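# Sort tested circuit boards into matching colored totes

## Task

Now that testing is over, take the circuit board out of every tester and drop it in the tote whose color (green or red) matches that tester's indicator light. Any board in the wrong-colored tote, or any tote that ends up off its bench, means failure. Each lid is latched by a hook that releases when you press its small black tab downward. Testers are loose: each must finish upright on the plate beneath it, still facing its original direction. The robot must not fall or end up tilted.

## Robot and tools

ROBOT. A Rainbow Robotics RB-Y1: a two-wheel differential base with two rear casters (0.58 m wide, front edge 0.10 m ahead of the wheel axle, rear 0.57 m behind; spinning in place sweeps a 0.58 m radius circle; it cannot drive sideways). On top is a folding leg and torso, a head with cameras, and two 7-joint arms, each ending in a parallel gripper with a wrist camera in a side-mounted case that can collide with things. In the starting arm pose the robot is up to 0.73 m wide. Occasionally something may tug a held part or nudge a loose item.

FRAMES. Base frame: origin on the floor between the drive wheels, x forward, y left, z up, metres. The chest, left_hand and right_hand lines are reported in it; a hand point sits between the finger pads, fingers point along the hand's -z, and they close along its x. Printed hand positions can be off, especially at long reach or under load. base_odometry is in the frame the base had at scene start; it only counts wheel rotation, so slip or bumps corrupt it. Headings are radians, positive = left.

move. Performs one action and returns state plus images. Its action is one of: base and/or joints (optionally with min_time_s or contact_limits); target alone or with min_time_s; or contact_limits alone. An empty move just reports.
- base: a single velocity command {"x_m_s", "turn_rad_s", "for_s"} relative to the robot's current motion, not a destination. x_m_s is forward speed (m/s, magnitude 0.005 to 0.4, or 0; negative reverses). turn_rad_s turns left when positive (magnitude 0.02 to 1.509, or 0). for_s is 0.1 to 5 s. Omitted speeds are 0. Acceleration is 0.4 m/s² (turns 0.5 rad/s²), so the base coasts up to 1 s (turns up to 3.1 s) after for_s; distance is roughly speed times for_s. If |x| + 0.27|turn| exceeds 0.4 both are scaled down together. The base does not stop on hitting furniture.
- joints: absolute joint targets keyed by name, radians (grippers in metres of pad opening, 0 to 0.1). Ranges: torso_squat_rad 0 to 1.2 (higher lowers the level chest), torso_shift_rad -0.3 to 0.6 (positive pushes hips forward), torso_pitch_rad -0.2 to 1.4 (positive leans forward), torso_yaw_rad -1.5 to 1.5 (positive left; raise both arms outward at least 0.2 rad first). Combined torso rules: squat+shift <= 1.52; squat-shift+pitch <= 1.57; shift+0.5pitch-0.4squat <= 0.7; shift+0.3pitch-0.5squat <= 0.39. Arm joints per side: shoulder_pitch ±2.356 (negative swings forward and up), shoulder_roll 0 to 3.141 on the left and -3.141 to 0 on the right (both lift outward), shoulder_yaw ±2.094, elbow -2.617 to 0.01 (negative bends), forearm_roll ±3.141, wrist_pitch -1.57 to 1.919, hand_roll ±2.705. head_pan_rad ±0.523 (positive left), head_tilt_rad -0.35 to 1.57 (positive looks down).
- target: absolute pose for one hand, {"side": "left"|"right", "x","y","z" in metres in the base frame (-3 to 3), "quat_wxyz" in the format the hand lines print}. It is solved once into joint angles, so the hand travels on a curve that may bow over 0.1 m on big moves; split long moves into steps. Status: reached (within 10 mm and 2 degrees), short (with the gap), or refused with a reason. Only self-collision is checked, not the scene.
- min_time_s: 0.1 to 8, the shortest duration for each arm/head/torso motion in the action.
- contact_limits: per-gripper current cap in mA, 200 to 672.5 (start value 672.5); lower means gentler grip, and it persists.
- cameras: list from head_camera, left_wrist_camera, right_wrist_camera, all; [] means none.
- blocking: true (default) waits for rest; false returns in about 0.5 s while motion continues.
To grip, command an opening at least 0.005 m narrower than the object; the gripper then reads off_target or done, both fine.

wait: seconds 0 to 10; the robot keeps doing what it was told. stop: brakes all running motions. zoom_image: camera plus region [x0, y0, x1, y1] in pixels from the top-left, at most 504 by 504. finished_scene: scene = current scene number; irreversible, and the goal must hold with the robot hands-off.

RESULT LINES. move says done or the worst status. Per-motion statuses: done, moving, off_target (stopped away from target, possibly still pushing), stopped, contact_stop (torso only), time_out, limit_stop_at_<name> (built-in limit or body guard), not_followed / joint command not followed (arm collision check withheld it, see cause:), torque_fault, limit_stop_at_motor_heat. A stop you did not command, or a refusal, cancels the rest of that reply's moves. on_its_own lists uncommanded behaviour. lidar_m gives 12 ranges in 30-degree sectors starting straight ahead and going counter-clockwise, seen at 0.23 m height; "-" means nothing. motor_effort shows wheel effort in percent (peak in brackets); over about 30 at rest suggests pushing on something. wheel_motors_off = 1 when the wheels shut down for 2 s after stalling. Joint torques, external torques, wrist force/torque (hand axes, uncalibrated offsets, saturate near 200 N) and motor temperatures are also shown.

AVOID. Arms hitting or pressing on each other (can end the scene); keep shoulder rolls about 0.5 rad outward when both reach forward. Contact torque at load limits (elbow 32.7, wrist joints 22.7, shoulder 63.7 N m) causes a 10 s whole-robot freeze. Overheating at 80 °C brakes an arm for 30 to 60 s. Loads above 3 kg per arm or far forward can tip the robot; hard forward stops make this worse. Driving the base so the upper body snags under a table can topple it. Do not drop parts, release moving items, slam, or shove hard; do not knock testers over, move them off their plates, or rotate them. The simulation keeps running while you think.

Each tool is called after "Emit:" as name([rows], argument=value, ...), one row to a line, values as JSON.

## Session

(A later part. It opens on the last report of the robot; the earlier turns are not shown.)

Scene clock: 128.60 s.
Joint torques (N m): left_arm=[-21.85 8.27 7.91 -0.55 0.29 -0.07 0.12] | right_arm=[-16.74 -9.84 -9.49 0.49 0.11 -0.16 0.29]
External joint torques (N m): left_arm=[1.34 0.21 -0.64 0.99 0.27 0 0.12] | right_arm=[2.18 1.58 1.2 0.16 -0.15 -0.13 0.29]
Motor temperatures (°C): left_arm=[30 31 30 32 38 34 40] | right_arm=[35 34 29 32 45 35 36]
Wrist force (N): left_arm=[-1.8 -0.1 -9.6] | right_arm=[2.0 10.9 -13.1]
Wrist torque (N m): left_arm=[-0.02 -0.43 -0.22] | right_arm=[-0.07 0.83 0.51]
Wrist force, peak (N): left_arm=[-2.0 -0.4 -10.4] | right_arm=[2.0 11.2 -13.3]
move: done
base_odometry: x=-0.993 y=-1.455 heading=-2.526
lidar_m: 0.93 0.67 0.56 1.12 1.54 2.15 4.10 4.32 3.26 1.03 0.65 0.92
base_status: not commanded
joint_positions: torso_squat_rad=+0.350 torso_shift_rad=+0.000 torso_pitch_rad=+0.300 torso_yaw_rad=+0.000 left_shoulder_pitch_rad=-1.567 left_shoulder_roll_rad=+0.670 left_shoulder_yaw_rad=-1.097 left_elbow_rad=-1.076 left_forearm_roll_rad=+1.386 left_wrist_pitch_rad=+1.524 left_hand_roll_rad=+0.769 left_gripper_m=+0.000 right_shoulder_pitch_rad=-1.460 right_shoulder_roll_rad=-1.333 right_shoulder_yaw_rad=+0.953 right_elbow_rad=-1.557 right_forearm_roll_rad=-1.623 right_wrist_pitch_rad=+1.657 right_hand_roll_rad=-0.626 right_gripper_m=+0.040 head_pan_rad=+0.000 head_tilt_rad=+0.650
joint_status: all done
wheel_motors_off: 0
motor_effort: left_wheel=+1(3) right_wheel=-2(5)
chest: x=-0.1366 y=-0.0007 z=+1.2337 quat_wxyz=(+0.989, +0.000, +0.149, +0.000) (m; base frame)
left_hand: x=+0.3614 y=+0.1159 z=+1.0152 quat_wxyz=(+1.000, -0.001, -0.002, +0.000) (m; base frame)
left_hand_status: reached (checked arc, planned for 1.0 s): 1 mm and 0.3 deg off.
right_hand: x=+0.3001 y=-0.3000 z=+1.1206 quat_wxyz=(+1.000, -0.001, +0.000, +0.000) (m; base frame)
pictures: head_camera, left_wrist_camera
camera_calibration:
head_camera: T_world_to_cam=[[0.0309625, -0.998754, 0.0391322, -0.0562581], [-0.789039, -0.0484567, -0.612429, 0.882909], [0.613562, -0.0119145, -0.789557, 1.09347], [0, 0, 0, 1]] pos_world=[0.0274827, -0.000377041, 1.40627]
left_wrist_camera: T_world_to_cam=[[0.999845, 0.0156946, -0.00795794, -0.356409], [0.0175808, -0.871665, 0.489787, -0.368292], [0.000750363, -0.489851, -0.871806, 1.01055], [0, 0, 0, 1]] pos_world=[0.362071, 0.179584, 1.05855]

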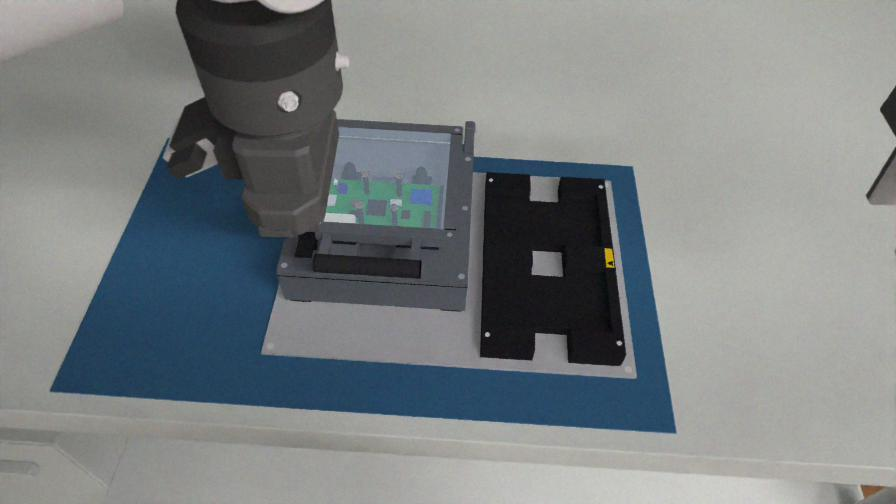

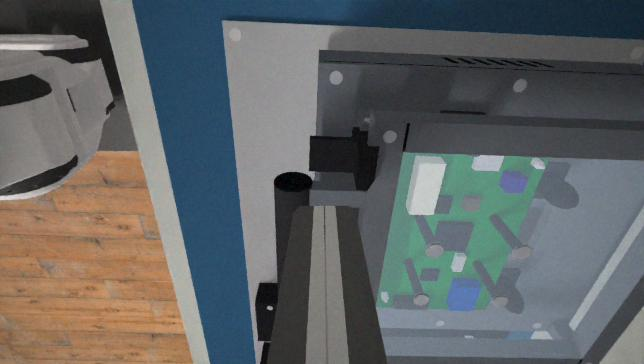

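Emit:
move(target={"side":"left","x":0.361,"y":0.118,"z":0.988,"quat_wxyz":[1,0,0,0]}, cameras=["left_wrist_camera"])

Emit:
move(target={"side":"left","x":0.361,"y":0.118,"z":0.980,"quat_wxyz":[1,0,0,0]}, cameras=["left_wrist_camera"])

Scene clock: 141.43 s.
Joint torques (N m): left_arm=[-22.17 6.73 8.1 -0.91 0.27 -0.13 -0.05] | right_arm=[-16.91 -10.19 -9.58 0.47 0.12 -0.18 0.33]
External joint torques (N m): left_arm=[0.98 -1.24 -0.16 0.75 0.24 -0.06 -0.05] | right_arm=[2.01 1.23 1.11 0.14 -0.14 -0.15 0.33]
Motor temperatures (°C): left_arm=[30 31 29 32 38 34 40] | right_arm=[35 34 29 32 45 35 36]
Wrist force (N): left_arm=[-1.8 -0.3 -9.6] | right_arm=[2.2 11.1 -12.7]
Wrist torque (N m): left_arm=[0.00 -0.43 -0.24] | right_arm=[-0.10 0.85 0.54]
Wrist force, peak (N): left_arm=[-1.7 -0.3 -11.6] | right_arm=[2.3 11.0 -13.5]
move: done
base_odometry: x=-0.993 y=-1.455 heading=-2.526
lidar_m: 0.94 0.67 0.57 1.12 1.54 2.15 4.11 4.32 3.26 1.02 0.65 0.92
base_status: not commanded
joint_positions: torso_squat_rad=+0.350 torso_shift_rad=+0.000 torso_pitch_rad=+0.300 torso_yaw_rad=+0.000 left_shoulder_pitch_rad=-1.529 left_shoulder_roll_rad=+0.642 left_shoulder_yaw_rad=-1.115 left_elbow_rad=-1.035 left_forearm_roll_rad=+1.365 left_wrist_pitch_rad=+1.475 left_hand_roll_rad=+0.746 left_gripper_m=+0.000 right_shoulder_pitch_rad=-1.460 right_shoulder_roll_rad=-1.333 right_shoulder_yaw_rad=+0.953 right_elbow_rad=-1.557 right_forearm_roll_rad=-1.623 right_wrist_pitch_rad=+1.657 right_hand_roll_rad=-0.626 right_gripper_m=+0.040 head_pan_rad=+0.000 head_tilt_rad=+0.650
joint_status: all done
wheel_motors_off: 0
motor_effort: left_wheel=+3(4) right_wheel=-3(5)
chest: x=-0.1366 y=-0.0007 z=+1.2337 quat_wxyz=(+0.989, +0.000, +0.149, +0.000) (m; base frame)
left_hand: x=+0.3610 y=+0.1181 z=+0.9881 quat_wxyz=(+1.000, +0.000, +0.000, +0.000) (m; base frame)
left_hand_status: reached (checked arc, planned for 0.2 s): 0 mm and 0.0 deg off.
right_hand: x=+0.3001 y=-0.3000 z=+1.1206 quat_wxyz=(+1.000, -0.001, +0.000, +0.000) (m; base frame)
pictures: left_wrist_camera
camera_calibration:
left_wrist_camera: T_world_to_cam=[[0.999806, 0.0155865, -0.0120403, -0.352185], [0.0194824, -0.872331, 0.488528, -0.352439], [-0.0028887, -0.488668, -0.872465, 0.989828], [0, 0, 0, 1]] pos_world=[0.361842, 0.181744, 1.03153]

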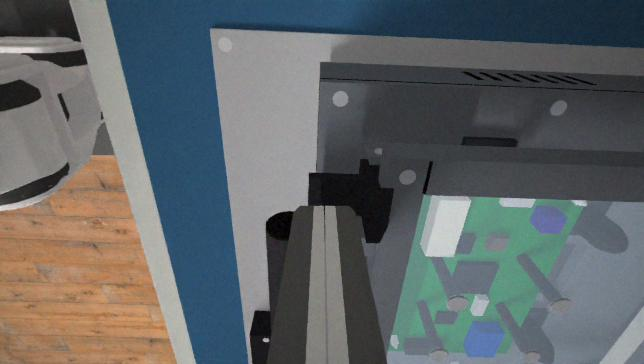

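Scene clock: 141.97 s.
Joint torques (N m): left_arm=[-14.02 2.48 4.85 -1.95 2.25 0.98 0.06] | right_arm=[-16.62 -10.01 -9.69 0.55 0.11 -0.07 0.29]
External joint torques (N m): left_arm=[9.16 -5.48 -3.32 -0.27 2.23 1.05 0.06] | right_arm=[2.3 1.41 0.99 0.21 -0.15 -0.05 0.29]
Motor temperatures (°C): left_arm=[30 31 29 32 38 34 40] | right_arm=[35 34 29 32 45 35 36]
Wrist force (N): left_arm=[7.9 3.2 5.5] | right_arm=[2.2 10.7 -12.9]
Wrist torque (N m): left_arm=[0.00 -0.56 -0.19] | right_arm=[-0.05 0.85 0.53]
Wrist force, peak (N): left_arm=[13.2 4.0 13.4] | right_arm=[1.7 10.6 -13.6]
move: done
base_odometry: x=-0.993 y=-1.455 heading=-2.526
lidar_m: 0.93 0.67 0.56 1.11 1.53 2.15 4.11 4.33 3.26 1.03 0.65 0.93
base_status: not commanded
joint_positions: torso_squat_rad=+0.350 torso_shift_rad=+0.000 torso_pitch_rad=+0.300 torso_yaw_rad=+0.000 left_shoulder_pitch_rad=-1.521 left_shoulder_roll_rad=+0.633 left_shoulder_yaw_rad=-1.119 left_elbow_rad=-1.021 left_forearm_roll_rad=+1.358 left_wrist_pitch_rad=+1.459 left_hand_roll_rad=+0.740 left_gripper_m=+0.000 right_shoulder_pitch_rad=-1.460 right_shoulder_roll_rad=-1.333 right_shoulder_yaw_rad=+0.953 right_elbow_rad=-1.557 right_forearm_roll_rad=-1.623 right_wrist_pitch_rad=+1.657 right_hand_roll_rad=-0.626 right_gripper_m=+0.040 head_pan_rad=+0.000 head_tilt_rad=+0.650
joint_status: all done
wheel_motors_off: 0
motor_effort: left_wheel=+3(3) right_wheel=-4(5)
chest: x=-0.1367 y=-0.0007 z=+1.2337 quat_wxyz=(+0.989, +0.000, +0.149, +0.000) (m; base frame)
left_hand: x=+0.3618 y=+0.1182 z=+0.9816 quat_wxyz=(+1.000, +0.000, -0.002, +0.000) (m; base frame)
left_hand_status: reached (checked arc, planned for 0.1 s): 2 mm and 0.2 deg off.
right_hand: x=+0.3001 y=-0.3000 z=+1.1207 quat_wxyz=(+1.000, -0.001, +0.000, +0.000) (m; base frame)
pictures: left_wrist_camera
camera_calibration:
left_wrist_camera: T_world_to_cam=[[0.999831, 0.0160978, -0.00889286, -0.356302], [0.0183905, -0.872212, 0.488783, -0.349031], [0.000111889, -0.488864, -0.87236, 0.983084], [0, 0, 0, 1]] pos_world=[0.362551, 0.181901, 1.02503]

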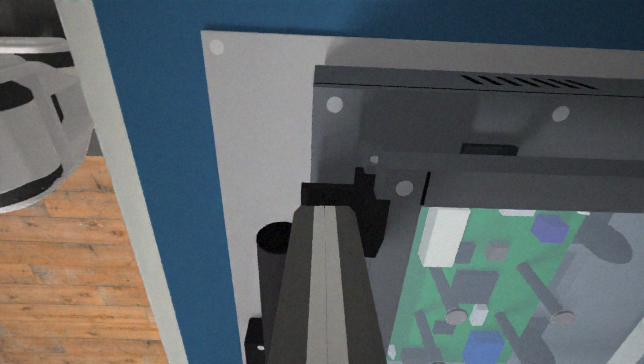

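Emit:
move(target={"side":"left","x":0.361,"y":0.118,"z":0.974,"quat_wxyz":[1,0,0,0]}, cameras=[])

Emit:
move(target={"side":"left","x":0.361,"y":0.118,"z":0.968,"quat_wxyz":[1,0,0,0]}, cameras=["head_camera","left_wrist_camera"])

Scene clock: 148.03 s.
Joint torques (N m): left_arm=[-0.14 -3.24 -1.92 -0.22 0.67 -3.08 0.04] | right_arm=[-16.59 -9.66 -9.64 0.59 0.09 -0.04 0.34]
External joint torques (N m): left_arm=[23.05 -11.19 -10.01 1.47 0.66 -3 0.04] | right_arm=[2.34 1.74 1.05 0.25 -0.17 -0.02 0.34]
Motor temperatures (°C): left_arm=[30 31 29 32 38 34 40] | right_arm=[35 34 29 32 45 35 36]
Wrist force (N): left_arm=[-8.9 10.9 51.8] | right_arm=[2.2 10.8 -12.8]
Wrist torque (N m): left_arm=[-0.17 0.20 -0.36] | right_arm=[-0.06 0.84 0.53]
Wrist force, peak (N): left_arm=[-13.6 12.0 60.6] | right_arm=[2.4 11.0 -13.3]
move: done
base_odometry: x=-0.993 y=-1.455 heading=-2.525
lidar_m: 0.93 0.68 0.56 1.12 1.54 2.15 4.10 4.32 3.26 1.03 0.65 0.93
base_status: not commanded
joint_positions: torso_squat_rad=+0.350 torso_shift_rad=-0.001 torso_pitch_rad=+0.298 torso_yaw_rad=+0.000 left_shoulder_pitch_rad=-1.517 left_shoulder_roll_rad=+0.626 left_shoulder_yaw_rad=-1.121 left_elbow_rad=-1.008 left_forearm_roll_rad=+1.353 left_wrist_pitch_rad=+1.448 left_hand_roll_rad=+0.733 left_gripper_m=+0.000 right_shoulder_pitch_rad=-1.460 right_shoulder_roll_rad=-1.333 right_shoulder_yaw_rad=+0.953 right_elbow_rad=-1.557 right_forearm_roll_rad=-1.623 right_wrist_pitch_rad=+1.657 right_hand_roll_rad=-0.626 right_gripper_m=+0.040 head_pan_rad=+0.000 head_tilt_rad=+0.650
joint_status: all done
wheel_motors_off: 0
motor_effort: left_wheel=+8(11) right_wheel=-3(6)
chest: x=-0.1378 y=-0.0007 z=+1.2338 quat_wxyz=(+0.989, +0.001, +0.148, +0.000) (m; base frame)
left_hand: x=+0.3625 y=+0.1181 z=+0.9787 quat_wxyz=(+1.000, -0.001, -0.004, +0.001) (m; base frame)
left_hand_status: reached (checked arc, planned for 0.1 s): 5 mm and 0.5 deg off.
right_hand: x=+0.2992 y=-0.2999 z=+1.1216 quat_wxyz=(+1.000, +0.000, -0.001, +0.000) (m; base frame)
pictures: none
No camera images: "cameras" was empty.

Scene clock: 148.70 s.
Joint torques (N m): left_arm=[16.8 -10.46 -10.27 2.5 -1.27 -8.25 0.26] | right_arm=[-16.69 -10.26 -9.65 0.56 0.15 -0.16 0.41]
External joint torques (N m): left_arm=[40.07 -18.41 -18.22 4.19 -1.29 -8.26 0.26] | right_arm=[2.25 1.11 1.04 0.21 -0.12 -0.13 0.41]
Motor temperatures (°C): left_arm=[30 31 29 32 38 34 40] | right_arm=[35 34 29 32 45 35 36]
Wrist force (N): left_arm=[-26.6 20.3 103.9] | right_arm=[2.2 10.8 -13.0]
Wrist torque (N m): left_arm=[-0.27 1.08 -0.54] | right_arm=[-0.07 0.84 0.52]
Wrist force, peak (N): left_arm=[-31.1 19.5 114.6] | right_arm=[2.5 11.3 -13.1]
move: done
base_odometry: x=-0.992 y=-1.455 heading=-2.525
lidar_m: 0.93 0.66 0.57 1.11 1.55 2.15 4.10 4.32 3.27 1.03 0.64 0.93
base_status: not commanded
joint_positions: torso_squat_rad=+0.350 torso_shift_rad=-0.002 torso_pitch_rad=+0.295 torso_yaw_rad=+0.001 left_shoulder_pitch_rad=-1.514 left_shoulder_roll_rad=+0.614 left_shoulder_yaw_rad=-1.123 left_elbow_rad=-0.985 left_forearm_roll_rad=+1.350 left_wrist_pitch_rad=+1.437 left_hand_roll_rad=+0.721 left_gripper_m=+0.000 right_shoulder_pitch_rad=-1.460 right_shoulder_roll_rad=-1.333 right_shoulder_yaw_rad=+0.953 right_elbow_rad=-1.557 right_forearm_roll_rad=-1.623 right_wrist_pitch_rad=+1.657 right_hand_roll_rad=-0.626 right_gripper_m=+0.040 head_pan_rad=+0.000 head_tilt_rad=+0.650
joint_status: all done
wheel_motors_off: 0
motor_effort: left_wheel=+16(17) right_wheel=-5(5)
chest: x=-0.1391 y=-0.0008 z=+1.2340 quat_wxyz=(+0.989, +0.001, +0.147, +0.000) (m; base frame)
left_hand: x=+0.3637 y=+0.1179 z=+0.9756 quat_wxyz=(+1.000, -0.001, -0.006, +0.001) (m; base frame)
left_hand_status: reached (checked arc, planned for 0.2 s): 8 mm and 0.8 deg off.
right_hand: x=+0.2983 y=-0.2998 z=+1.1227 quat_wxyz=(+1.000, +0.000, -0.002, +0.000) (m; base frame)
pictures: head_camera, left_wrist_camera
camera_calibration:
head_camera: T_world_to_cam=[[0.0312781, -0.998753, 0.038913, -0.0559239], [-0.786312, -0.048622, -0.615913, 0.88582], [0.617037, -0.0113332, -0.786853, 1.09235], [0, 0, 0, 1]] pos_world=[0.0242617, -0.000404055, 1.40728]
left_wrist_camera: T_world_to_cam=[[0.999862, 0.0165984, 0.000463594, -0.367362], [0.0142327, -0.871068, 0.490957, -0.347217], [0.00855294, -0.490883, -0.871184, 0.973714], [0, 0, 0, 1]] pos_world=[0.363925, 0.181628, 1.01892]

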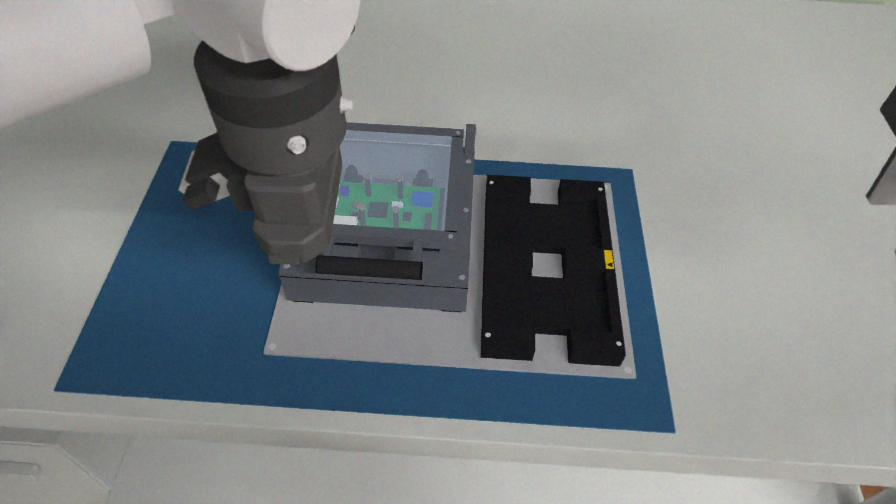

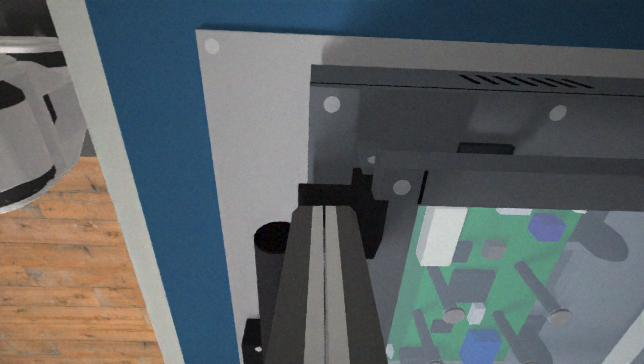

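Emit:
move(target={"side":"left","x":0.354,"y":0.118,"z":0.990,"quat_wxyz":[1,0,0,0]}, cameras=["left_wrist_camera"])

Emit:
move(target={"side":"left","x":0.353,"y":0.118,"z":0.978,"quat_wxyz":[1,0,0,0]}, cameras=[])

Emit:
move(target={"side":"left","x":0.353,"y":0.118,"z":0.970,"quat_wxyz":[1,0,0,0]}, cameras=["head_camera","left_wrist_camera"])

Scene clock: 156.33 s.
Joint torques (N m): left_arm=[-20.6 6.41 7.54 -2.06 0.39 0.23 0.25] | right_arm=[-16.67 -10.51 -9.81 0.59 0.08 -0.08 0.31]
External joint torques (N m): left_arm=[2.31 -1.52 -0.91 -0.38 0.36 0.29 0.25] | right_arm=[2.25 0.91 0.87 0.26 -0.18 -0.06 0.31]
Motor temperatures (°C): left_arm=[30 31 29 32 38 35 40] | right_arm=[35 34 29 32 45 35 36]
Wrist force (N): left_arm=[-1.7 0.2 -9.5] | right_arm=[2.2 11.0 -13.0]
Wrist torque (N m): left_arm=[-0.06 -0.42 -0.22] | right_arm=[-0.08 0.85 0.52]
Wrist force, peak (N): left_arm=[-27.3 18.6 106.6] | right_arm=[2.7 11.2 -13.3]
move: done
base_odometry: x=-0.993 y=-1.455 heading=-2.525
lidar_m: 0.93 0.67 0.56 1.12 1.54 2.15 4.10 4.32 3.26 1.03 0.65 0.94
base_status: not commanded
joint_positions: torso_squat_rad=+0.350 torso_shift_rad=+0.000 torso_pitch_rad=+0.300 torso_yaw_rad=+0.000 left_shoulder_pitch_rad=-1.521 left_shoulder_roll_rad=+0.656 left_shoulder_yaw_rad=-1.115 left_elbow_rad=-1.073 left_forearm_roll_rad=+1.366 left_wrist_pitch_rad=+1.479 left_hand_roll_rad=+0.767 left_gripper_m=+0.000 right_shoulder_pitch_rad=-1.460 right_shoulder_roll_rad=-1.333 right_shoulder_yaw_rad=+0.953 right_elbow_rad=-1.557 right_forearm_roll_rad=-1.623 right_wrist_pitch_rad=+1.657 right_hand_roll_rad=-0.626 right_gripper_m=+0.040 head_pan_rad=+0.000 head_tilt_rad=+0.650
joint_status: all done
wheel_motors_off: 0
motor_effort: left_wheel=+3(16) right_wheel=-3(10)
chest: x=-0.1367 y=-0.0007 z=+1.2337 quat_wxyz=(+0.989, +0.000, +0.149, +0.000) (m; base frame)
left_hand: x=+0.3557 y=+0.1178 z=+0.9878 quat_wxyz=(+1.000, +0.000, +0.002, +0.000) (m; base frame)
left_hand_status: reached (checked arc, planned for 0.3 s): 3 mm and 0.2 deg off.
right_hand: x=+0.3001 y=-0.2999 z=+1.1205 quat_wxyz=(+1.000, -0.001, +0.000, +0.000) (m; base frame)
pictures: left_wrist_camera
camera_calibration:
left_wrist_camera: T_world_to_cam=[[0.99975, 0.0152901, -0.0163088, -0.342612], [0.0213122, -0.87213, 0.488809, -0.353416], [-0.00674949, -0.489034, -0.872238, 0.990669], [0, 0, 0, 1]] pos_world=[0.356745, 0.181485, 1.03126]

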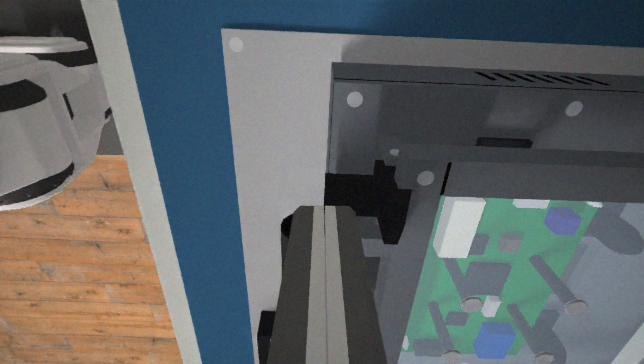

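Scene clock: 157.13 s.
Joint torques (N m): left_arm=[0.15 -0.88 -3.06 -0.52 0.55 -1.32 0.37] | right_arm=[-16.9 -10.2 -9.62 0.59 0.15 0 0.34]
External joint torques (N m): left_arm=[23 -8.78 -11.59 1.19 0.55 -1.22 0.37] | right_arm=[2.02 1.2 1.07 0.25 -0.12 0.03 0.34]
Motor temperatures (°C): left_arm=[30 31 29 32 38 35 40] | right_arm=[35 34 29 32 45 35 36]
Wrist force (N): left_arm=[-4.3 6.3 47.8] | right_arm=[2.3 10.8 -12.9]
Wrist torque (N m): left_arm=[-0.18 0.02 -0.29] | right_arm=[-0.07 0.86 0.51]
Wrist force, peak (N): left_arm=[-4.0 8.5 66.0] | right_arm=[2.5 11.1 -13.6]
move: done
base_odometry: x=-0.993 y=-1.455 heading=-2.525
lidar_m: 0.93 0.67 0.56 1.12 1.54 2.15 4.11 4.32 3.26 1.02 0.65 0.92
base_status: not commanded
joint_positions: torso_squat_rad=+0.350 torso_shift_rad=-0.001 torso_pitch_rad=+0.298 torso_yaw_rad=+0.000 left_shoulder_pitch_rad=-1.507 left_shoulder_roll_rad=+0.658 left_shoulder_yaw_rad=-1.119 left_elbow_rad=-1.088 left_forearm_roll_rad=+1.354 left_wrist_pitch_rad=+1.460 left_hand_roll_rad=+0.777 left_gripper_m=+0.000 right_shoulder_pitch_rad=-1.460 right_shoulder_roll_rad=-1.333 right_shoulder_yaw_rad=+0.953 right_elbow_rad=-1.557 right_forearm_roll_rad=-1.623 right_wrist_pitch_rad=+1.657 right_hand_roll_rad=-0.626 right_gripper_m=+0.040 head_pan_rad=+0.000 head_tilt_rad=+0.650
joint_status: all done
wheel_motors_off: 0
motor_effort: left_wheel=+6(8) right_wheel=-4(7)
chest: x=-0.1377 y=-0.0008 z=+1.2338 quat_wxyz=(+0.989, +0.001, +0.148, +0.000) (m; base frame)
left_hand: x=+0.3545 y=+0.1175 z=+0.9827 quat_wxyz=(+1.000, -0.001, -0.004, +0.000) (m; base frame)
left_hand_status: reached (checked arc, planned for 0.2 s): 5 mm and 0.5 deg off.
right_hand: x=+0.2993 y=-0.3000 z=+1.1214 quat_wxyz=(+1.000, +0.000, -0.001, +0.000) (m; base frame)
pictures: none
No camera images: "cameras" was empty.

Scene clock: 157.83 s.
Joint torques (N m): left_arm=[21.31 -10.36 -14.01 3.51 -2 -8.2 0.19] | right_arm=[-17.23 -10.3 -9.45 0.53 0.13 -0.06 0.32]
External joint torques (N m): left_arm=[44.24 -18.27 -22.42 5.22 -2.01 -8.11 0.19] | right_arm=[1.71 1.06 1.23 0.18 -0.14 -0.03 0.32]
Motor temperatures (°C): left_arm=[30 31 29 32 38 35 40] | right_arm=[35 34 29 32 45 35 36]
Wrist force (N): left_arm=[-26.0 18.1 115.1] | right_arm=[1.9 10.8 -12.9]
Wrist torque (N m): left_arm=[-0.26 1.21 -0.51] | right_arm=[-0.07 0.82 0.54]
Wrist force, peak (N): left_arm=[-33.4 19.1 129.0] | right_arm=[2.7 11.1 -13.2]
move: done
base_odometry: x=-0.992 y=-1.455 heading=-2.525
lidar_m: 0.94 0.67 0.56 1.13 1.53 2.16 4.11 4.32 3.26 1.03 0.65 0.93
base_status: not commanded
joint_positions: torso_squat_rad=+0.351 torso_shift_rad=-0.002 torso_pitch_rad=+0.295 torso_yaw_rad=+0.001 left_shoulder_pitch_rad=-1.502 left_shoulder_roll_rad=+0.647 left_shoulder_yaw_rad=-1.122 left_elbow_rad=-1.066 left_forearm_roll_rad=+1.348 left_wrist_pitch_rad=+1.445 left_hand_roll_rad=+0.767 left_gripper_m=+0.000 right_shoulder_pitch_rad=-1.460 right_shoulder_roll_rad=-1.333 right_shoulder_yaw_rad=+0.953 right_elbow_rad=-1.557 right_forearm_roll_rad=-1.623 right_wrist_pitch_rad=+1.657 right_hand_roll_rad=-0.626 right_gripper_m=+0.040 head_pan_rad=+0.000 head_tilt_rad=+0.650
joint_status: all done
wheel_motors_off: 0
motor_effort: left_wheel=+16(17) right_wheel=-3(7)
chest: x=-0.1393 y=-0.0008 z=+1.2340 quat_wxyz=(+0.989, +0.001, +0.147, +0.000) (m; base frame)
left_hand: x=+0.3557 y=+0.1174 z=+0.9788 quat_wxyz=(+1.000, -0.002, -0.007, +0.000) (m; base frame)
left_hand_status: reached (checked arc, planned for 0.2 s): 9 mm and 0.9 deg off.
right_hand: x=+0.2981 y=-0.2999 z=+1.1228 quat_wxyz=(+1.000, +0.000, -0.002, +0.000) (m; base frame)
pictures: head_camera, left_wrist_camera
camera_calibration:
head_camera: T_world_to_cam=[[0.0312343, -0.998757, 0.0388385, -0.0558844], [-0.786047, -0.0485465, -0.616257, 0.886111], [0.617377, -0.0112805, -0.786587, 1.09223], [0, 0, 0, 1]] pos_world=[0.0239504, -0.000476472, 1.40738]
left_wrist_camera: T_world_to_cam=[[0.999866, 0.0161966, 0.00250714, -0.361396], [0.0128681, -0.870533, 0.491942, -0.349616], [0.0101504, -0.491843, -0.870625, 0.975346], [0, 0, 0, 1]] pos_world=[0.355946, 0.181218, 1.02206]

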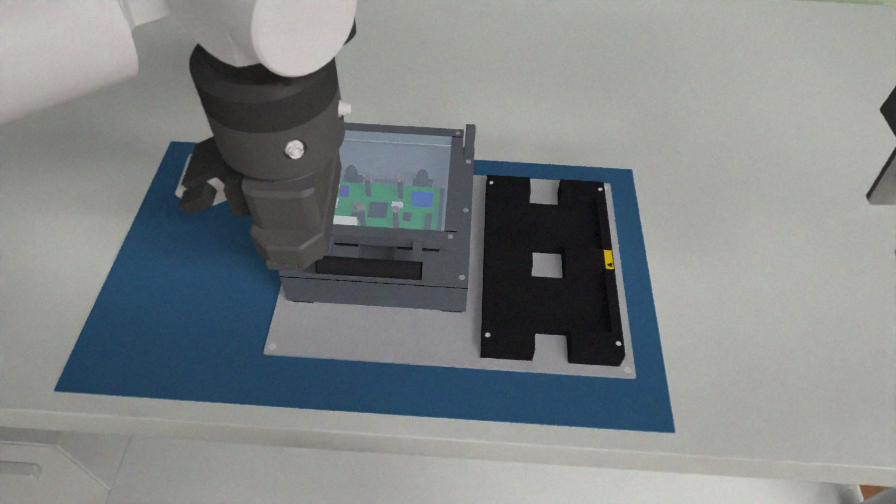

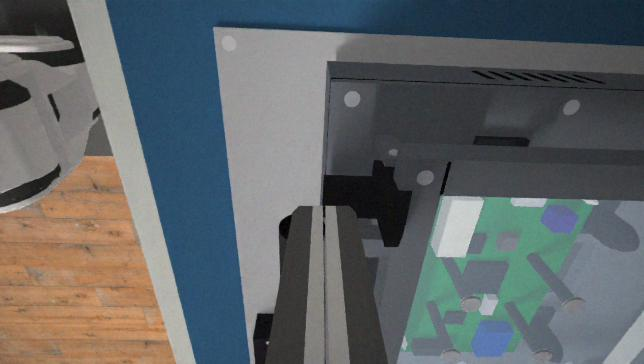

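Emit:
move(target={"side":"left","x":0.361,"y":0.128,"z":0.995,"quat_wxyz":[1,0,0,0]}, cameras=[])

Emit:
move(target={"side":"left","x":0.361,"y":0.129,"z":0.984,"quat_wxyz":[1,0,0,0]}, cameras=["left_wrist_camera"])

Emit:
move(target={"side":"left","x":0.361,"y":0.129,"z":0.978,"quat_wxyz":[1,0,0,0]}, cameras=["left_wrist_camera"])

Scene clock: 174.33 s.
Joint torques (N m): left_arm=[-20.57 6.4 6.99 -0.46 0.02 -0.51 0.09] | right_arm=[-17.54 -10.34 -9.73 0.47 0.15 -0.03 0.27]
External joint torques (N m): left_arm=[2.58 -1.76 -1.31 1.16 -0.01 -0.45 0.09] | right_arm=[1.38 1.08 0.96 0.13 -0.11 -0.01 0.27]
Motor temperatures (°C): left_arm=[30 31 30 32 38 35 40] | right_arm=[35 34 29 32 45 35 36]
Wrist force (N): left_arm=[-1.7 0.1 -9.7] | right_arm=[2.0 11.0 -12.9]
Wrist torque (N m): left_arm=[-0.06 -0.42 -0.23] | right_arm=[-0.10 0.80 0.54]
Wrist force, peak (N): left_arm=[-28.7 17.7 119.5] | right_arm=[2.4 11.0 -13.5]
move: done
base_odometry: x=-0.993 y=-1.455 heading=-2.526
lidar_m: 0.94 0.68 0.57 1.12 1.54 2.15 4.10 4.31 3.26 1.03 0.64 0.93
base_status: not commanded
joint_positions: torso_squat_rad=+0.350 torso_shift_rad=+0.000 torso_pitch_rad=+0.300 torso_yaw_rad=+0.000 left_shoulder_pitch_rad=-1.528 left_shoulder_roll_rad=+0.664 left_shoulder_yaw_rad=-1.108 left_elbow_rad=-1.038 left_forearm_roll_rad=+1.375 left_wrist_pitch_rad=+1.482 left_hand_roll_rad=+0.726 left_gripper_m=+0.000 right_shoulder_pitch_rad=-1.460 right_shoulder_roll_rad=-1.333 right_shoulder_yaw_rad=+0.953 right_elbow_rad=-1.557 right_forearm_roll_rad=-1.623 right_wrist_pitch_rad=+1.657 right_hand_roll_rad=-0.626 right_gripper_m=+0.040 head_pan_rad=+0.000 head_tilt_rad=+0.650
joint_status: all done
wheel_motors_off: 0
motor_effort: left_wheel=+3(16) right_wheel=-2(12)
chest: x=-0.1367 y=-0.0007 z=+1.2337 quat_wxyz=(+0.989, +0.000, +0.149, +0.000) (m; base frame)
left_hand: x=+0.3627 y=+0.1272 z=+0.9922 quat_wxyz=(+1.000, -0.001, +0.001, +0.000) (m; base frame)
left_hand_status: reached (checked arc, planned for 0.2 s): 3 mm and 0.2 deg off.
right_hand: x=+0.3001 y=-0.3000 z=+1.1205 quat_wxyz=(+1.000, -0.001, +0.000, +0.000) (m; base frame)
pictures: none
No camera images: "cameras" was empty.

Scene clock: 174.90 s.
Joint torques (N m): left_arm=[-21.36 7.27 7.58 -1.89 0.22 -0.22 0.09] | right_arm=[-17.12 -10.24 -9.97 0.39 0.17 -0.03 0.37]
External joint torques (N m): left_arm=[1.67 -0.86 -0.74 -0.24 0.19 -0.15 0.09] | right_arm=[1.8 1.18 0.71 0.05 -0.09 0 0.37]
Motor temperatures (°C): left_arm=[30 31 30 32 38 35 40] | right_arm=[35 34 29 32 45 35 36]
Wrist force (N): left_arm=[-1.7 0.5 -9.9] | right_arm=[2.1 10.6 -12.9]
Wrist torque (N m): left_arm=[-0.10 -0.41 -0.24] | right_arm=[-0.04 0.84 0.54]
Wrist force, peak (N): left_arm=[-2.2 0.9 -11.1] | right_arm=[2.5 11.1 -13.3]
move: done
base_odometry: x=-0.993 y=-1.455 heading=-2.526
lidar_m: 0.94 0.67 0.57 1.12 1.54 2.15 4.10 4.32 3.27 1.03 0.64 0.93
base_status: not commanded
joint_positions: torso_squat_rad=+0.350 torso_shift_rad=+0.000 torso_pitch_rad=+0.300 torso_yaw_rad=+0.000 left_shoulder_pitch_rad=-1.512 left_shoulder_roll_rad=+0.666 left_shoulder_yaw_rad=-1.114 left_elbow_rad=-1.047 left_forearm_roll_rad=+1.365 left_wrist_pitch_rad=+1.466 left_hand_roll_rad=+0.731 left_gripper_m=+0.000 right_shoulder_pitch_rad=-1.460 right_shoulder_roll_rad=-1.333 right_shoulder_yaw_rad=+0.953 right_elbow_rad=-1.557 right_forearm_roll_rad=-1.623 right_wrist_pitch_rad=+1.657 right_hand_roll_rad=-0.626 right_gripper_m=+0.040 head_pan_rad=+0.000 head_tilt_rad=+0.650
joint_status: all done
wheel_motors_off: 0
motor_effort: left_wheel=+3(5) right_wheel=-1(3)
chest: x=-0.1367 y=-0.0007 z=+1.2337 quat_wxyz=(+0.989, +0.000, +0.149, +0.000) (m; base frame)
left_hand: x=+0.3609 y=+0.1290 z=+0.9842 quat_wxyz=(+1.000, +0.000, +0.000, +0.000) (m; base frame)
left_hand_status: reached (checked arc, planned for 0.1 s): 0 mm and 0.0 deg off.
right_hand: x=+0.3001 y=-0.3000 z=+1.1205 quat_wxyz=(+1.000, -0.001, +0.000, +0.000) (m; base frame)
pictures: left_wrist_camera
camera_calibration:
left_wrist_camera: T_world_to_cam=[[0.999802, 0.0154235, -0.0125891, -0.351802], [0.0196089, -0.872255, 0.488658, -0.34125], [-0.00344411, -0.488808, -0.872384, 0.991961], [0, 0, 0, 1]] pos_world=[0.361841, 0.192648, 1.0277]

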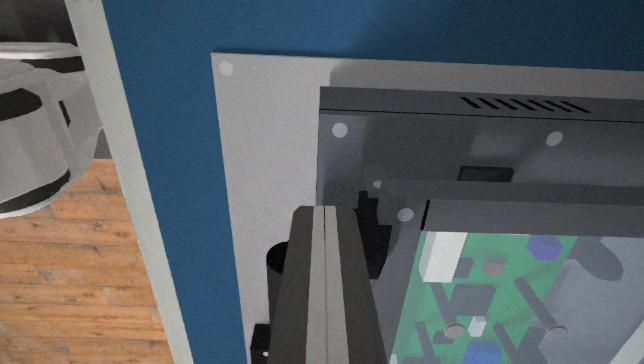

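Scene clock: 175.43 s.
Joint torques (N m): left_arm=[-19.7 6.22 7.1 -1.09 0.18 -0.28 0.14] | right_arm=[-17.03 -10.67 -9.73 0.45 0.07 0.01 0.26]
External joint torques (N m): left_arm=[3.32 -1.88 -1.15 0.58 0.16 -0.21 0.14] | right_arm=[1.89 0.75 0.95 0.11 -0.19 0.03 0.26]
Motor temperatures (°C): left_arm=[30 31 30 32 38 35 40] | right_arm=[35 34 29 32 45 35 36]
Wrist force (N): left_arm=[-1.6 0.4 -2.9] | right_arm=[2.3 11.0 -13.2]
Wrist torque (N m): left_arm=[-0.12 -0.45 -0.25] | right_arm=[-0.08 0.86 0.52]
Wrist force, peak (N): left_arm=[-1.7 0.5 -9.7] | right_arm=[2.2 11.3 -13.1]
move: done
base_odometry: x=-0.993 y=-1.455 heading=-2.526
lidar_m: 0.93 0.68 0.56 1.11 1.54 2.15 4.11 4.32 3.26 1.03 0.66 0.92
base_status: not commanded
joint_positions: torso_squat_rad=+0.350 torso_shift_rad=+0.000 torso_pitch_rad=+0.300 torso_yaw_rad=+0.000 left_shoulder_pitch_rad=-1.505 left_shoulder_roll_rad=+0.658 left_shoulder_yaw_rad=-1.118 left_elbow_rad=-1.037 left_forearm_roll_rad=+1.360 left_wrist_pitch_rad=+1.454 left_hand_roll_rad=+0.726 left_gripper_m=+0.000 right_shoulder_pitch_rad=-1.460 right_shoulder_roll_rad=-1.333 right_shoulder_yaw_rad=+0.953 right_elbow_rad=-1.557 right_forearm_roll_rad=-1.623 right_wrist_pitch_rad=+1.657 right_hand_roll_rad=-0.626 right_gripper_m=+0.040 head_pan_rad=+0.000 head_tilt_rad=+0.650
joint_status: all done
wheel_motors_off: 0
motor_effort: left_wheel=+4(5) right_wheel=-3(4)
chest: x=-0.1367 y=-0.0007 z=+1.2337 quat_wxyz=(+0.989, +0.000, +0.149, +0.000) (m; base frame)
left_hand: x=+0.3611 y=+0.1291 z=+0.9785 quat_wxyz=(+1.000, +0.000, +0.000, +0.000) (m; base frame)
left_hand_status: reached (checked arc, planned for 0.1 s): 1 mm and 0.1 deg off.
right_hand: x=+0.3001 y=-0.3000 z=+1.1205 quat_wxyz=(+1.000, -0.001, +0.000, +0.000) (m; base frame)
pictures: left_wrist_camera
camera_calibration:
left_wrist_camera: T_world_to_cam=[[0.999813, 0.015538, -0.0115188, -0.353144], [0.0191854, -0.872307, 0.488582, -0.338149], [-0.00245632, -0.488712, -0.872442, 0.986682], [0, 0, 0, 1]] pos_world=[0.361989, 0.192721, 1.02197]

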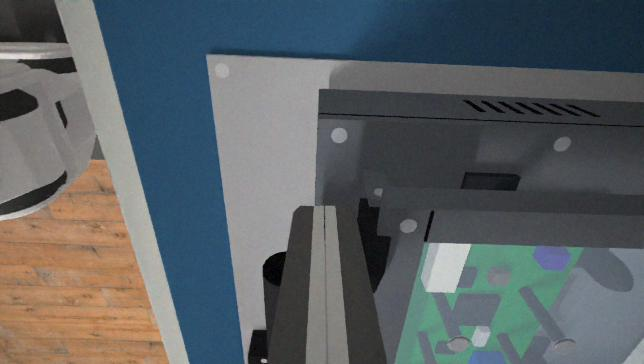

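Emit:
move(target={"side":"left","x":0.361,"y":0.129,"z":0.970,"quat_wxyz":[1,0,0,0]}, cameras=[])

Emit:
move(target={"side":"left","x":0.361,"y":0.129,"z":0.963,"quat_wxyz":[1,0,0,0]}, cameras=["head_camera","left_wrist_camera"])

Scene clock: 180.17 s.
Joint torques (N m): left_arm=[-6.46 2.54 0.71 3.15 -3.93 -6.99 0.18] | right_arm=[-17.45 -10.21 -9.84 0.4 0.12 -0.01 0.29]
External joint torques (N m): left_arm=[16.59 -5.55 -7.45 4.84 -4 -6.91 0.18] | right_arm=[1.48 1.18 0.85 0.06 -0.14 0.02 0.29]
Motor temperatures (°C): left_arm=[30 31 30 32 38 35 40] | right_arm=[35 34 29 32 45 35 36]
Wrist force (N): left_arm=[-37.2 7.4 50.2] | right_arm=[2.3 11.1 -13.0]
Wrist torque (N m): left_arm=[-0.01 -0.14 -0.39] | right_arm=[-0.10 0.87 0.52]
Wrist force, peak (N): left_arm=[-44.9 8.9 62.9] | right_arm=[2.5 11.4 -13.5]
move: done
base_odometry: x=-0.992 y=-1.455 heading=-2.525
lidar_m: 0.94 0.66 0.57 1.11 1.54 2.16 4.11 4.32 3.26 1.02 0.65 0.92
base_status: not commanded
joint_positions: torso_squat_rad=+0.350 torso_shift_rad=-0.001 torso_pitch_rad=+0.297 torso_yaw_rad=+0.000 left_shoulder_pitch_rad=-1.498 left_shoulder_roll_rad=+0.648 left_shoulder_yaw_rad=-1.121 left_elbow_rad=-1.022 left_forearm_roll_rad=+1.354 left_wrist_pitch_rad=+1.440 left_hand_roll_rad=+0.719 left_gripper_m=+0.000 right_shoulder_pitch_rad=-1.460 right_shoulder_roll_rad=-1.333 right_shoulder_yaw_rad=+0.953 right_elbow_rad=-1.557 right_forearm_roll_rad=-1.623 right_wrist_pitch_rad=+1.657 right_hand_roll_rad=-0.626 right_gripper_m=+0.040 head_pan_rad=+0.000 head_tilt_rad=+0.650
joint_status: all done
wheel_motors_off: 0
motor_effort: left_wheel=+15(18) right_wheel=+0(6)
chest: x=-0.1382 y=-0.0008 z=+1.2338 quat_wxyz=(+0.989, +0.001, +0.148, +0.000) (m; base frame)
left_hand: x=+0.3610 y=+0.1285 z=+0.9741 quat_wxyz=(+1.000, -0.001, -0.003, +0.000) (m; base frame)
left_hand_status: reached (checked arc, planned for 0.1 s): 4 mm and 0.3 deg off.
right_hand: x=+0.2989 y=-0.2999 z=+1.1217 quat_wxyz=(+1.000, +0.000, -0.001, +0.000) (m; base frame)
pictures: none
No camera images: "cameras" was empty.

Scene clock: 180.80 s.
Joint torques (N m): left_arm=[6.46 -0.05 -6.35 8.9 -8.51 -15.2 0.37] | right_arm=[-17.26 -10.58 -9.95 0.57 0.09 -0.11 0.36]
External joint torques (N m): left_arm=[29.59 -8.12 -14.34 10.6 -8.53 -15.1 0.37] | right_arm=[1.69 0.78 0.74 0.22 -0.18 -0.08 0.36]
Motor temperatures (°C): left_arm=[30 31 30 32 38 35 40] | right_arm=[35 34 29 32 45 35 36]
Wrist force (N): left_arm=[-78.8 13.4 106.6] | right_arm=[2.2 11.1 -13.3]
Wrist torque (N m): left_arm=[-0.11 0.09 -0.67] | right_arm=[-0.10 0.84 0.52]
Wrist force, peak (N): left_arm=[-79.3 18.8 118.0] | right_arm=[2.7 11.1 -13.4]
move: done
base_odometry: x=-0.992 y=-1.455 heading=-2.525
lidar_m: 0.93 0.67 0.56 1.11 1.54 2.15 4.11 4.31 3.26 1.03 0.65 0.93
base_status: not commanded
joint_positions: torso_squat_rad=+0.351 torso_shift_rad=-0.002 torso_pitch_rad=+0.295 torso_yaw_rad=+0.001 left_shoulder_pitch_rad=-1.493 left_shoulder_roll_rad=+0.632 left_shoulder_yaw_rad=-1.124 left_elbow_rad=-0.994 left_forearm_roll_rad=+1.351 left_wrist_pitch_rad=+1.427 left_hand_roll_rad=+0.704 left_gripper_m=+0.000 right_shoulder_pitch_rad=-1.460 right_shoulder_roll_rad=-1.333 right_shoulder_yaw_rad=+0.953 right_elbow_rad=-1.557 right_forearm_roll_rad=-1.623 right_wrist_pitch_rad=+1.657 right_hand_roll_rad=-0.626 right_gripper_m=+0.040 head_pan_rad=+0.000 head_tilt_rad=+0.650
joint_status: all done
wheel_motors_off: 0
motor_effort: left_wheel=+22(22) right_wheel=+11(14)
chest: x=-0.1398 y=-0.0008 z=+1.2340 quat_wxyz=(+0.989, +0.001, +0.147, +0.000) (m; base frame)
left_hand: x=+0.3613 y=+0.1277 z=+0.9693 quat_wxyz=(+1.000, -0.001, -0.004, -0.001) (m; base frame)
left_hand_status: reached (checked arc, planned for 0.2 s): 6 mm and 0.5 deg off.
right_hand: x=+0.2977 y=-0.2998 z=+1.1230 quat_wxyz=(+1.000, +0.000, -0.003, +0.000) (m; base frame)
pictures: head_camera, left_wrist_camera
camera_calibration:
head_camera: T_world_to_cam=[[0.0313036, -0.998756, 0.0388103, -0.0558581], [-0.785763, -0.0485887, -0.616616, 0.886249], [0.617735, -0.0111934, -0.786307, 1.09223], [0, 0, 0, 1]] pos_world=[0.0234223, -0.000501195, 1.40747]
left_wrist_camera: T_world_to_cam=[[0.999895, 0.0136745, -0.00475243, -0.35978], [0.014246, -0.871029, 0.491024, -0.335566], [0.00257502, -0.49104, -0.871133, 0.97516], [0, 0, 0, 1]] pos_world=[0.362012, 0.191475, 1.01256]

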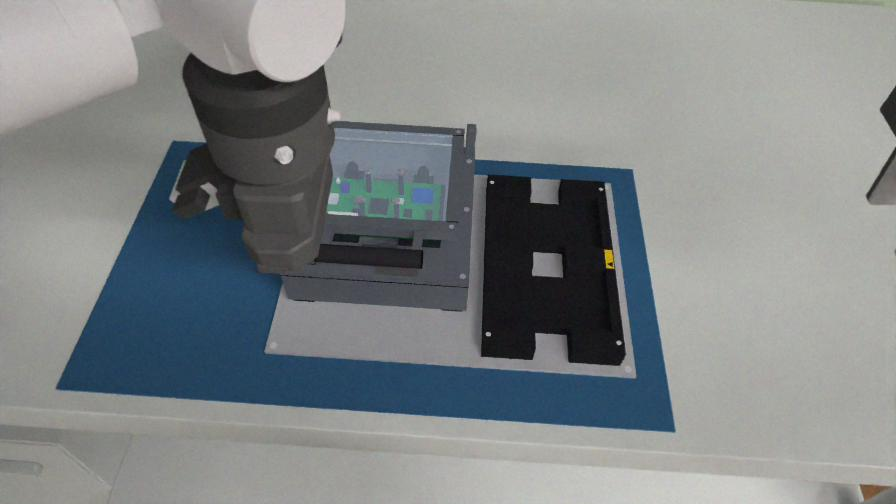

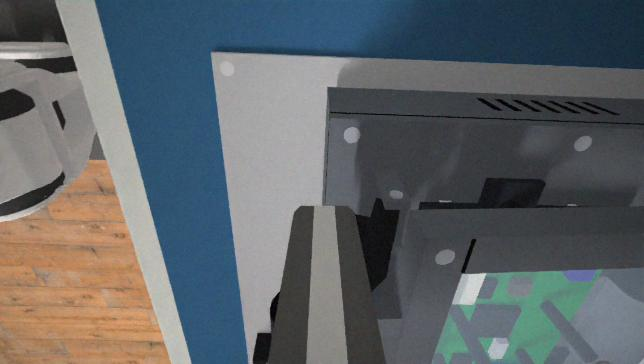

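Emit:
move(target={"side":"left","x":0.355,"y":0.130,"z":1.04,"quat_wxyz":[1,0,0,0]}, cameras=[])

Emit:
move(target={"side":"left","x":0.30,"y":0.30,"z":1.12,"quat_wxyz":[1,0,0,0]}, cameras=["head_camera"])

Emit:
zoom_image(camera="head_camera", region=[260, 100, 500, 320])

Emit:
move(target={"side":"right","x":0.278,"y":0.05,"z":1.05,"quat_wxyz":[0.843,0,-0.537,0]}, cameras=[])

Emit:
move(target={"side":"right","x":0.276,"y":0.058,"z":0.995,"quat_wxyz":[0.843,0,-0.537,0]}, cameras=["head_camera","right_wrist_camera"])

Scene clock: 191.37 s.
Joint torques (N m): left_arm=[-20.69 7.89 8.57 -1.25 0.13 -0.39 0.11] | right_arm=[-17.16 -10.41 -10.09 0.45 0.1 -0.02 0.29]
External joint torques (N m): left_arm=[2.28 -0.38 -0.29 0.12 0.1 -0.34 0.11] | right_arm=[1.76 1.01 0.6 0.12 -0.16 0 0.29]
Motor temperatures (°C): left_arm=[30 31 30 32 39 37 40] | right_arm=[35 34 29 32 45 35 36]
Wrist force (N): left_arm=[-1.7 -0.7 -9.5] | right_arm=[2.2 11.0 -13.0]
Wrist torque (N m): left_arm=[0.05 -0.41 -0.18] | right_arm=[-0.08 0.83 0.53]
Wrist force, peak (N): left_arm=[-78.7 13.0 107.9] | right_arm=[3.2 11.0 -13.8]
move: done
base_odometry: x=-0.993 y=-1.455 heading=-2.526
lidar_m: 0.93 0.67 0.56 1.11 1.53 2.15 4.11 4.31 3.27 1.03 0.65 0.93
base_status: not commanded
joint_positions: torso_squat_rad=+0.350 torso_shift_rad=+0.000 torso_pitch_rad=+0.300 torso_yaw_rad=+0.000 left_shoulder_pitch_rad=-1.581 left_shoulder_roll_rad=+0.731 left_shoulder_yaw_rad=-1.077 left_elbow_rad=-1.133 left_forearm_roll_rad=+1.417 left_wrist_pitch_rad=+1.574 left_hand_roll_rad=+0.770 left_gripper_m=+0.000 right_shoulder_pitch_rad=-1.460 right_shoulder_roll_rad=-1.333 right_shoulder_yaw_rad=+0.953 right_elbow_rad=-1.557 right_forearm_roll_rad=-1.623 right_wrist_pitch_rad=+1.657 right_hand_roll_rad=-0.626 right_gripper_m=+0.040 head_pan_rad=+0.000 head_tilt_rad=+0.650
joint_status: all done
wheel_motors_off: 0
motor_effort: left_wheel=-4(22) right_wheel=+4(18)
chest: x=-0.1367 y=-0.0007 z=+1.2337 quat_wxyz=(+0.989, +0.000, +0.149, +0.000) (m; base frame)
left_hand: x=+0.3574 y=+0.1298 z=+1.0369 quat_wxyz=(+1.000, +0.000, +0.003, -0.001) (m; base frame)
left_hand_status: reached (checked arc, planned for 0.4 s): 4 mm and 0.4 deg off.
right_hand: x=+0.3001 y=-0.3000 z=+1.1205 quat_wxyz=(+1.000, -0.001, +0.000, +0.000) (m; base frame)
pictures: none
No camera images: "cameras" was empty.

Scene clock: 192.87 s.
Joint torques (N m): left_arm=[-15.47 9.3 10.91 -0.09 0.07 -0.04 0] | right_arm=[-17.26 -10.61 -9.89 0.53 0.11 0.01 0.27]
External joint torques (N m): left_arm=[2.08 -1.14 0.64 -0.41 0.05 0.03 0] | right_arm=[1.66 0.81 0.79 0.2 -0.15 0.04 0.27]
Motor temperatures (°C): left_arm=[30 31 30 32 39 37 40] | right_arm=[35 34 29 32 45 35 36]
Wrist force (N): left_arm=[-1.4 -0.5 -9.7] | right_arm=[2.2 10.9 -13.0]
Wrist torque (N m): left_arm=[0.03 -0.36 -0.19] | right_arm=[-0.08 0.84 0.54]
Wrist force, peak (N): left_arm=[-1.6 -0.6 -10.3] | right_arm=[2.3 11.2 -13.2]
move: done
base_odometry: x=-0.993 y=-1.455 heading=-2.526
lidar_m: 0.94 0.66 0.57 1.11 1.54 2.15 4.10 4.31 3.27 1.03 0.65 0.93
base_status: not commanded
joint_positions: torso_squat_rad=+0.350 torso_shift_rad=+0.000 torso_pitch_rad=+0.300 torso_yaw_rad=+0.000 left_shoulder_pitch_rad=-1.451 left_shoulder_roll_rad=+1.332 left_shoulder_yaw_rad=-0.943 left_elbow_rad=-1.555 left_forearm_roll_rad=+1.619 left_wrist_pitch_rad=+1.659 left_hand_roll_rad=+0.622 left_gripper_m=+0.000 right_shoulder_pitch_rad=-1.460 right_shoulder_roll_rad=-1.333 right_shoulder_yaw_rad=+0.953 right_elbow_rad=-1.557 right_forearm_roll_rad=-1.623 right_wrist_pitch_rad=+1.657 right_hand_roll_rad=-0.626 right_gripper_m=+0.040 head_pan_rad=+0.000 head_tilt_rad=+0.650
joint_status: all done
wheel_motors_off: 0
motor_effort: left_wheel=-5(6) right_wheel=+4(6)
chest: x=-0.1367 y=-0.0007 z=+1.2337 quat_wxyz=(+0.989, +0.000, +0.149, +0.000) (m; base frame)
left_hand: x=+0.3001 y=+0.3000 z=+1.1202 quat_wxyz=(+1.000, +0.001, +0.000, +0.000) (m; base frame)
left_hand_status: reached (checked arc, planned for 0.9 s): 0 mm and 0.1 deg off.
right_hand: x=+0.3001 y=-0.3000 z=+1.1205 quat_wxyz=(+1.000, -0.001, +0.000, +0.000) (m; base frame)
pictures: head_camera
camera_calibration:
head_camera: T_world_to_cam=[[0.0310288, -0.998753, 0.0391216, -0.0562312], [-0.789017, -0.0485029, -0.612454, 0.882923], [0.613587, -0.0118639, -0.789538, 1.09347], [0, 0, 0, 1]] pos_world=[0.0274495, -0.000363934, 1.40628]

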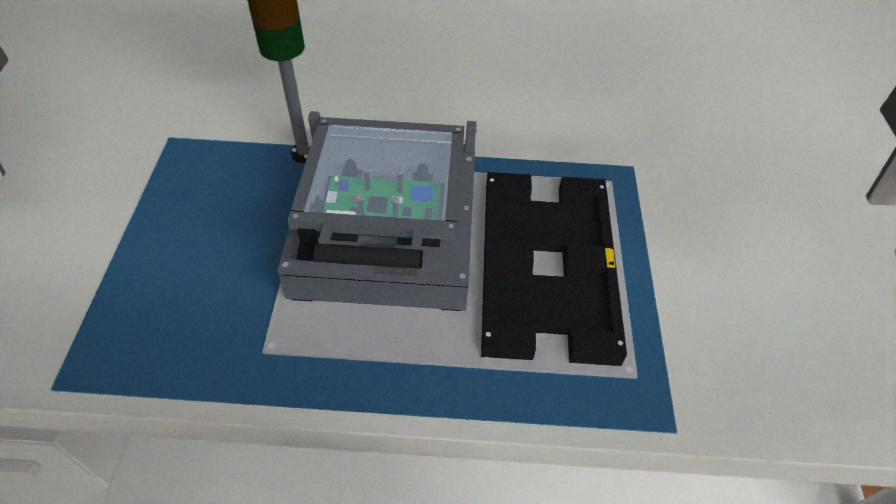

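Scaled by 2.100 from the camera's 896x504 image, which has a finer 1280x720 frame.

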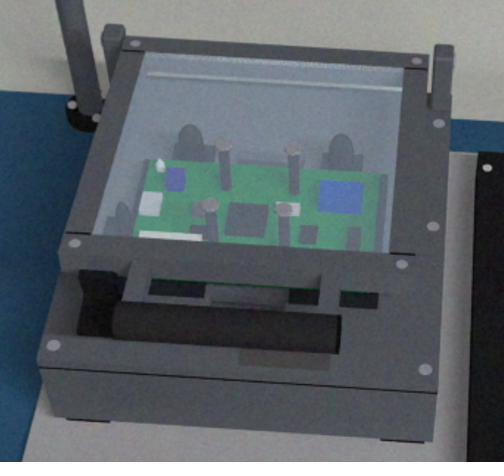

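Scene clock: 194.63 s.
Joint torques (N m): left_arm=[-16 9.14 10.69 0.06 0.14 -0.04 -0.02] | right_arm=[-17.36 -3.49 -8.58 -2.34 1.14 0.62 0.5]
External joint torques (N m): left_arm=[1.55 -1.29 0.43 -0.26 0.12 0.03 -0.02] | right_arm=[0.56 -1.01 1.07 0.88 -0.68 0.05 0.45]
Motor temperatures (°C): left_arm=[30 31 30 32 39 37 40] | right_arm=[35 34 29 32 45 35 36]
Wrist force (N): left_arm=[-1.6 -0.7 -9.6] | right_arm=[-3.5 10.7 -9.2]
Wrist torque (N m): left_arm=[0.03 -0.39 -0.18] | right_arm=[-0.09 0.50 0.46]
Wrist force, peak (N): left_arm=[-1.5 -0.4 -10.2] | right_arm=[1.3 13.2 -13.3]
move: done
base_odometry: x=-0.993 y=-1.455 heading=-2.526
lidar_m: 0.93 0.67 0.57 1.12 1.53 2.16 4.11 4.31 3.26 1.03 0.65 0.93
base_status: not commanded
joint_positions: torso_squat_rad=+0.350 torso_shift_rad=+0.000 torso_pitch_rad=+0.300 torso_yaw_rad=+0.000 left_shoulder_pitch_rad=-1.451 left_shoulder_roll_rad=+1.332 left_shoulder_yaw_rad=-0.943 left_elbow_rad=-1.555 left_forearm_roll_rad=+1.619 left_wrist_pitch_rad=+1.659 left_hand_roll_rad=+0.622 left_gripper_m=+0.000 right_shoulder_pitch_rad=-1.488 right_shoulder_roll_rad=-0.326 right_shoulder_yaw_rad=+1.517 right_elbow_rad=-1.879 right_forearm_roll_rad=-0.049 right_wrist_pitch_rad=+1.857 right_hand_roll_rad=-1.878 right_gripper_m=+0.040 head_pan_rad=+0.000 head_tilt_rad=+0.650
joint_status: all done
wheel_motors_off: 0
motor_effort: left_wheel=-5(6) right_wheel=+5(6)
chest: x=-0.1366 y=-0.0007 z=+1.2337 quat_wxyz=(+0.989, +0.000, +0.149, +0.000) (m; base frame)
left_hand: x=+0.3001 y=+0.2999 z=+1.1202 quat_wxyz=(+1.000, +0.001, +0.000, +0.000) (m; base frame)
right_hand: x=+0.2779 y=+0.0502 z=+1.0501 quat_wxyz=(+0.843, +0.000, -0.537, +0.000) (m; base frame)
right_hand_status: reached (checked arc, planned for 1.3 s): 0 mm and 0.0 deg off.
pictures: none
No camera images: "cameras" was empty.

Scene clock: 195.43 s.
Joint torques (N m): left_arm=[-16.01 9.3 10.91 0.09 0.2 -0.05 0.06] | right_arm=[-15.66 -0.2 -8.11 -2.36 1.65 0.8 0.11]
External joint torques (N m): left_arm=[1.54 -1.14 0.64 -0.23 0.18 0.02 0.06] | right_arm=[1.82 1.07 0.93 1.07 -0.16 0.09 0.06]
Motor temperatures (°C): left_arm=[30 31 30 32 39 37 40] | right_arm=[35 34 29 32 45 35 36]
Wrist force (N): left_arm=[-1.4 -0.7 -9.7] | right_arm=[-3.8 11.0 -9.5]
Wrist torque (N m): left_arm=[0.02 -0.36 -0.18] | right_arm=[-0.12 0.49 0.47]
Wrist force, peak (N): left_arm=[-2.1 -0.5 -9.9] | right_arm=[-5.0 11.6 -9.2]
move: done
base_odometry: x=-0.993 y=-1.455 heading=-2.526
lidar_m: 0.94 0.67 0.57 1.11 1.54 2.15 4.11 4.32 3.25 1.03 0.65 0.94
base_status: not commanded
joint_positions: torso_squat_rad=+0.350 torso_shift_rad=+0.000 torso_pitch_rad=+0.300 torso_yaw_rad=+0.000 left_shoulder_pitch_rad=-1.451 left_shoulder_roll_rad=+1.332 left_shoulder_yaw_rad=-0.943 left_elbow_rad=-1.555 left_forearm_roll_rad=+1.619 left_wrist_pitch_rad=+1.659 left_hand_roll_rad=+0.622 left_gripper_m=+0.000 right_shoulder_pitch_rad=-1.418 right_shoulder_roll_rad=-0.250 right_shoulder_yaw_rad=+1.618 right_elbow_rad=-1.713 right_forearm_roll_rad=+0.022 right_wrist_pitch_rad=+1.766 right_hand_roll_rad=-1.958 right_gripper_m=+0.040 head_pan_rad=+0.000 head_tilt_rad=+0.650
joint_status: all done
wheel_motors_off: 0
motor_effort: left_wheel=-4(5) right_wheel=+3(5)
chest: x=-0.1366 y=-0.0007 z=+1.2337 quat_wxyz=(+0.989, +0.000, +0.149, +0.000) (m; base frame)
left_hand: x=+0.3001 y=+0.2999 z=+1.1202 quat_wxyz=(+1.000, +0.001, +0.000, +0.000) (m; base frame)
right_hand: x=+0.2756 y=+0.0574 z=+0.9957 quat_wxyz=(+0.843, +0.000, -0.537, +0.000) (m; base frame)
right_hand_status: reached (checked arc, planned for 0.5 s): 1 mm and 0.0 deg off.
pictures: head_camera, right_wrist_camera
camera_calibration:
head_camera: T_world_to_cam=[[0.0310085, -0.998755, 0.0390742, -0.0562014], [-0.789043, -0.0484574, -0.612424, 0.882901], [0.613555, -0.0118409, -0.789563, 1.09348], [0, 0, 0, 1]] pos_world=[0.0274818, -0.00040067, 1.40627]
right_wrist_camera: T_world_to_cam=[[-0.407312, 0.0201255, -0.913067, 1.02266], [-0.398638, 0.895575, 0.197569, -0.105093], [0.821696, 0.444456, -0.356756, 0.174968], [0, 0, 0, 1]] pos_world=[0.230878, -0.00422801, 1.01694]

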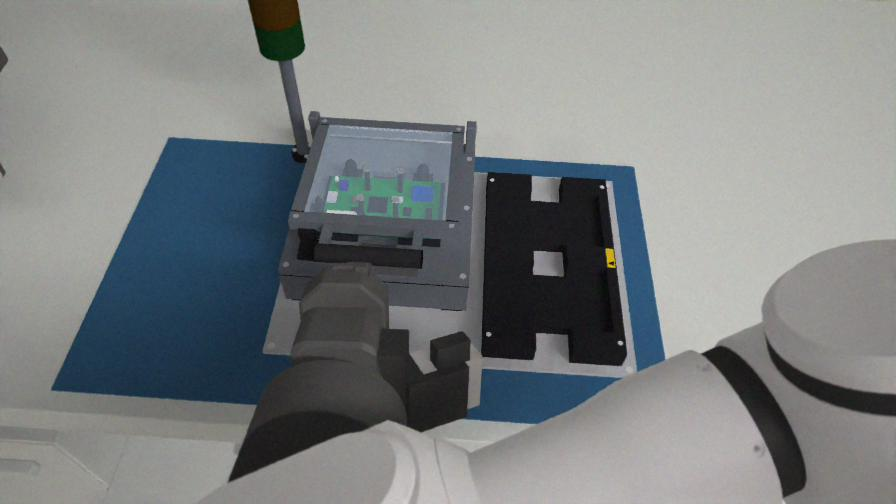

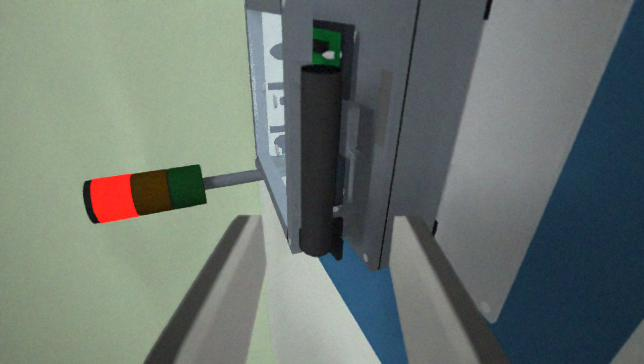

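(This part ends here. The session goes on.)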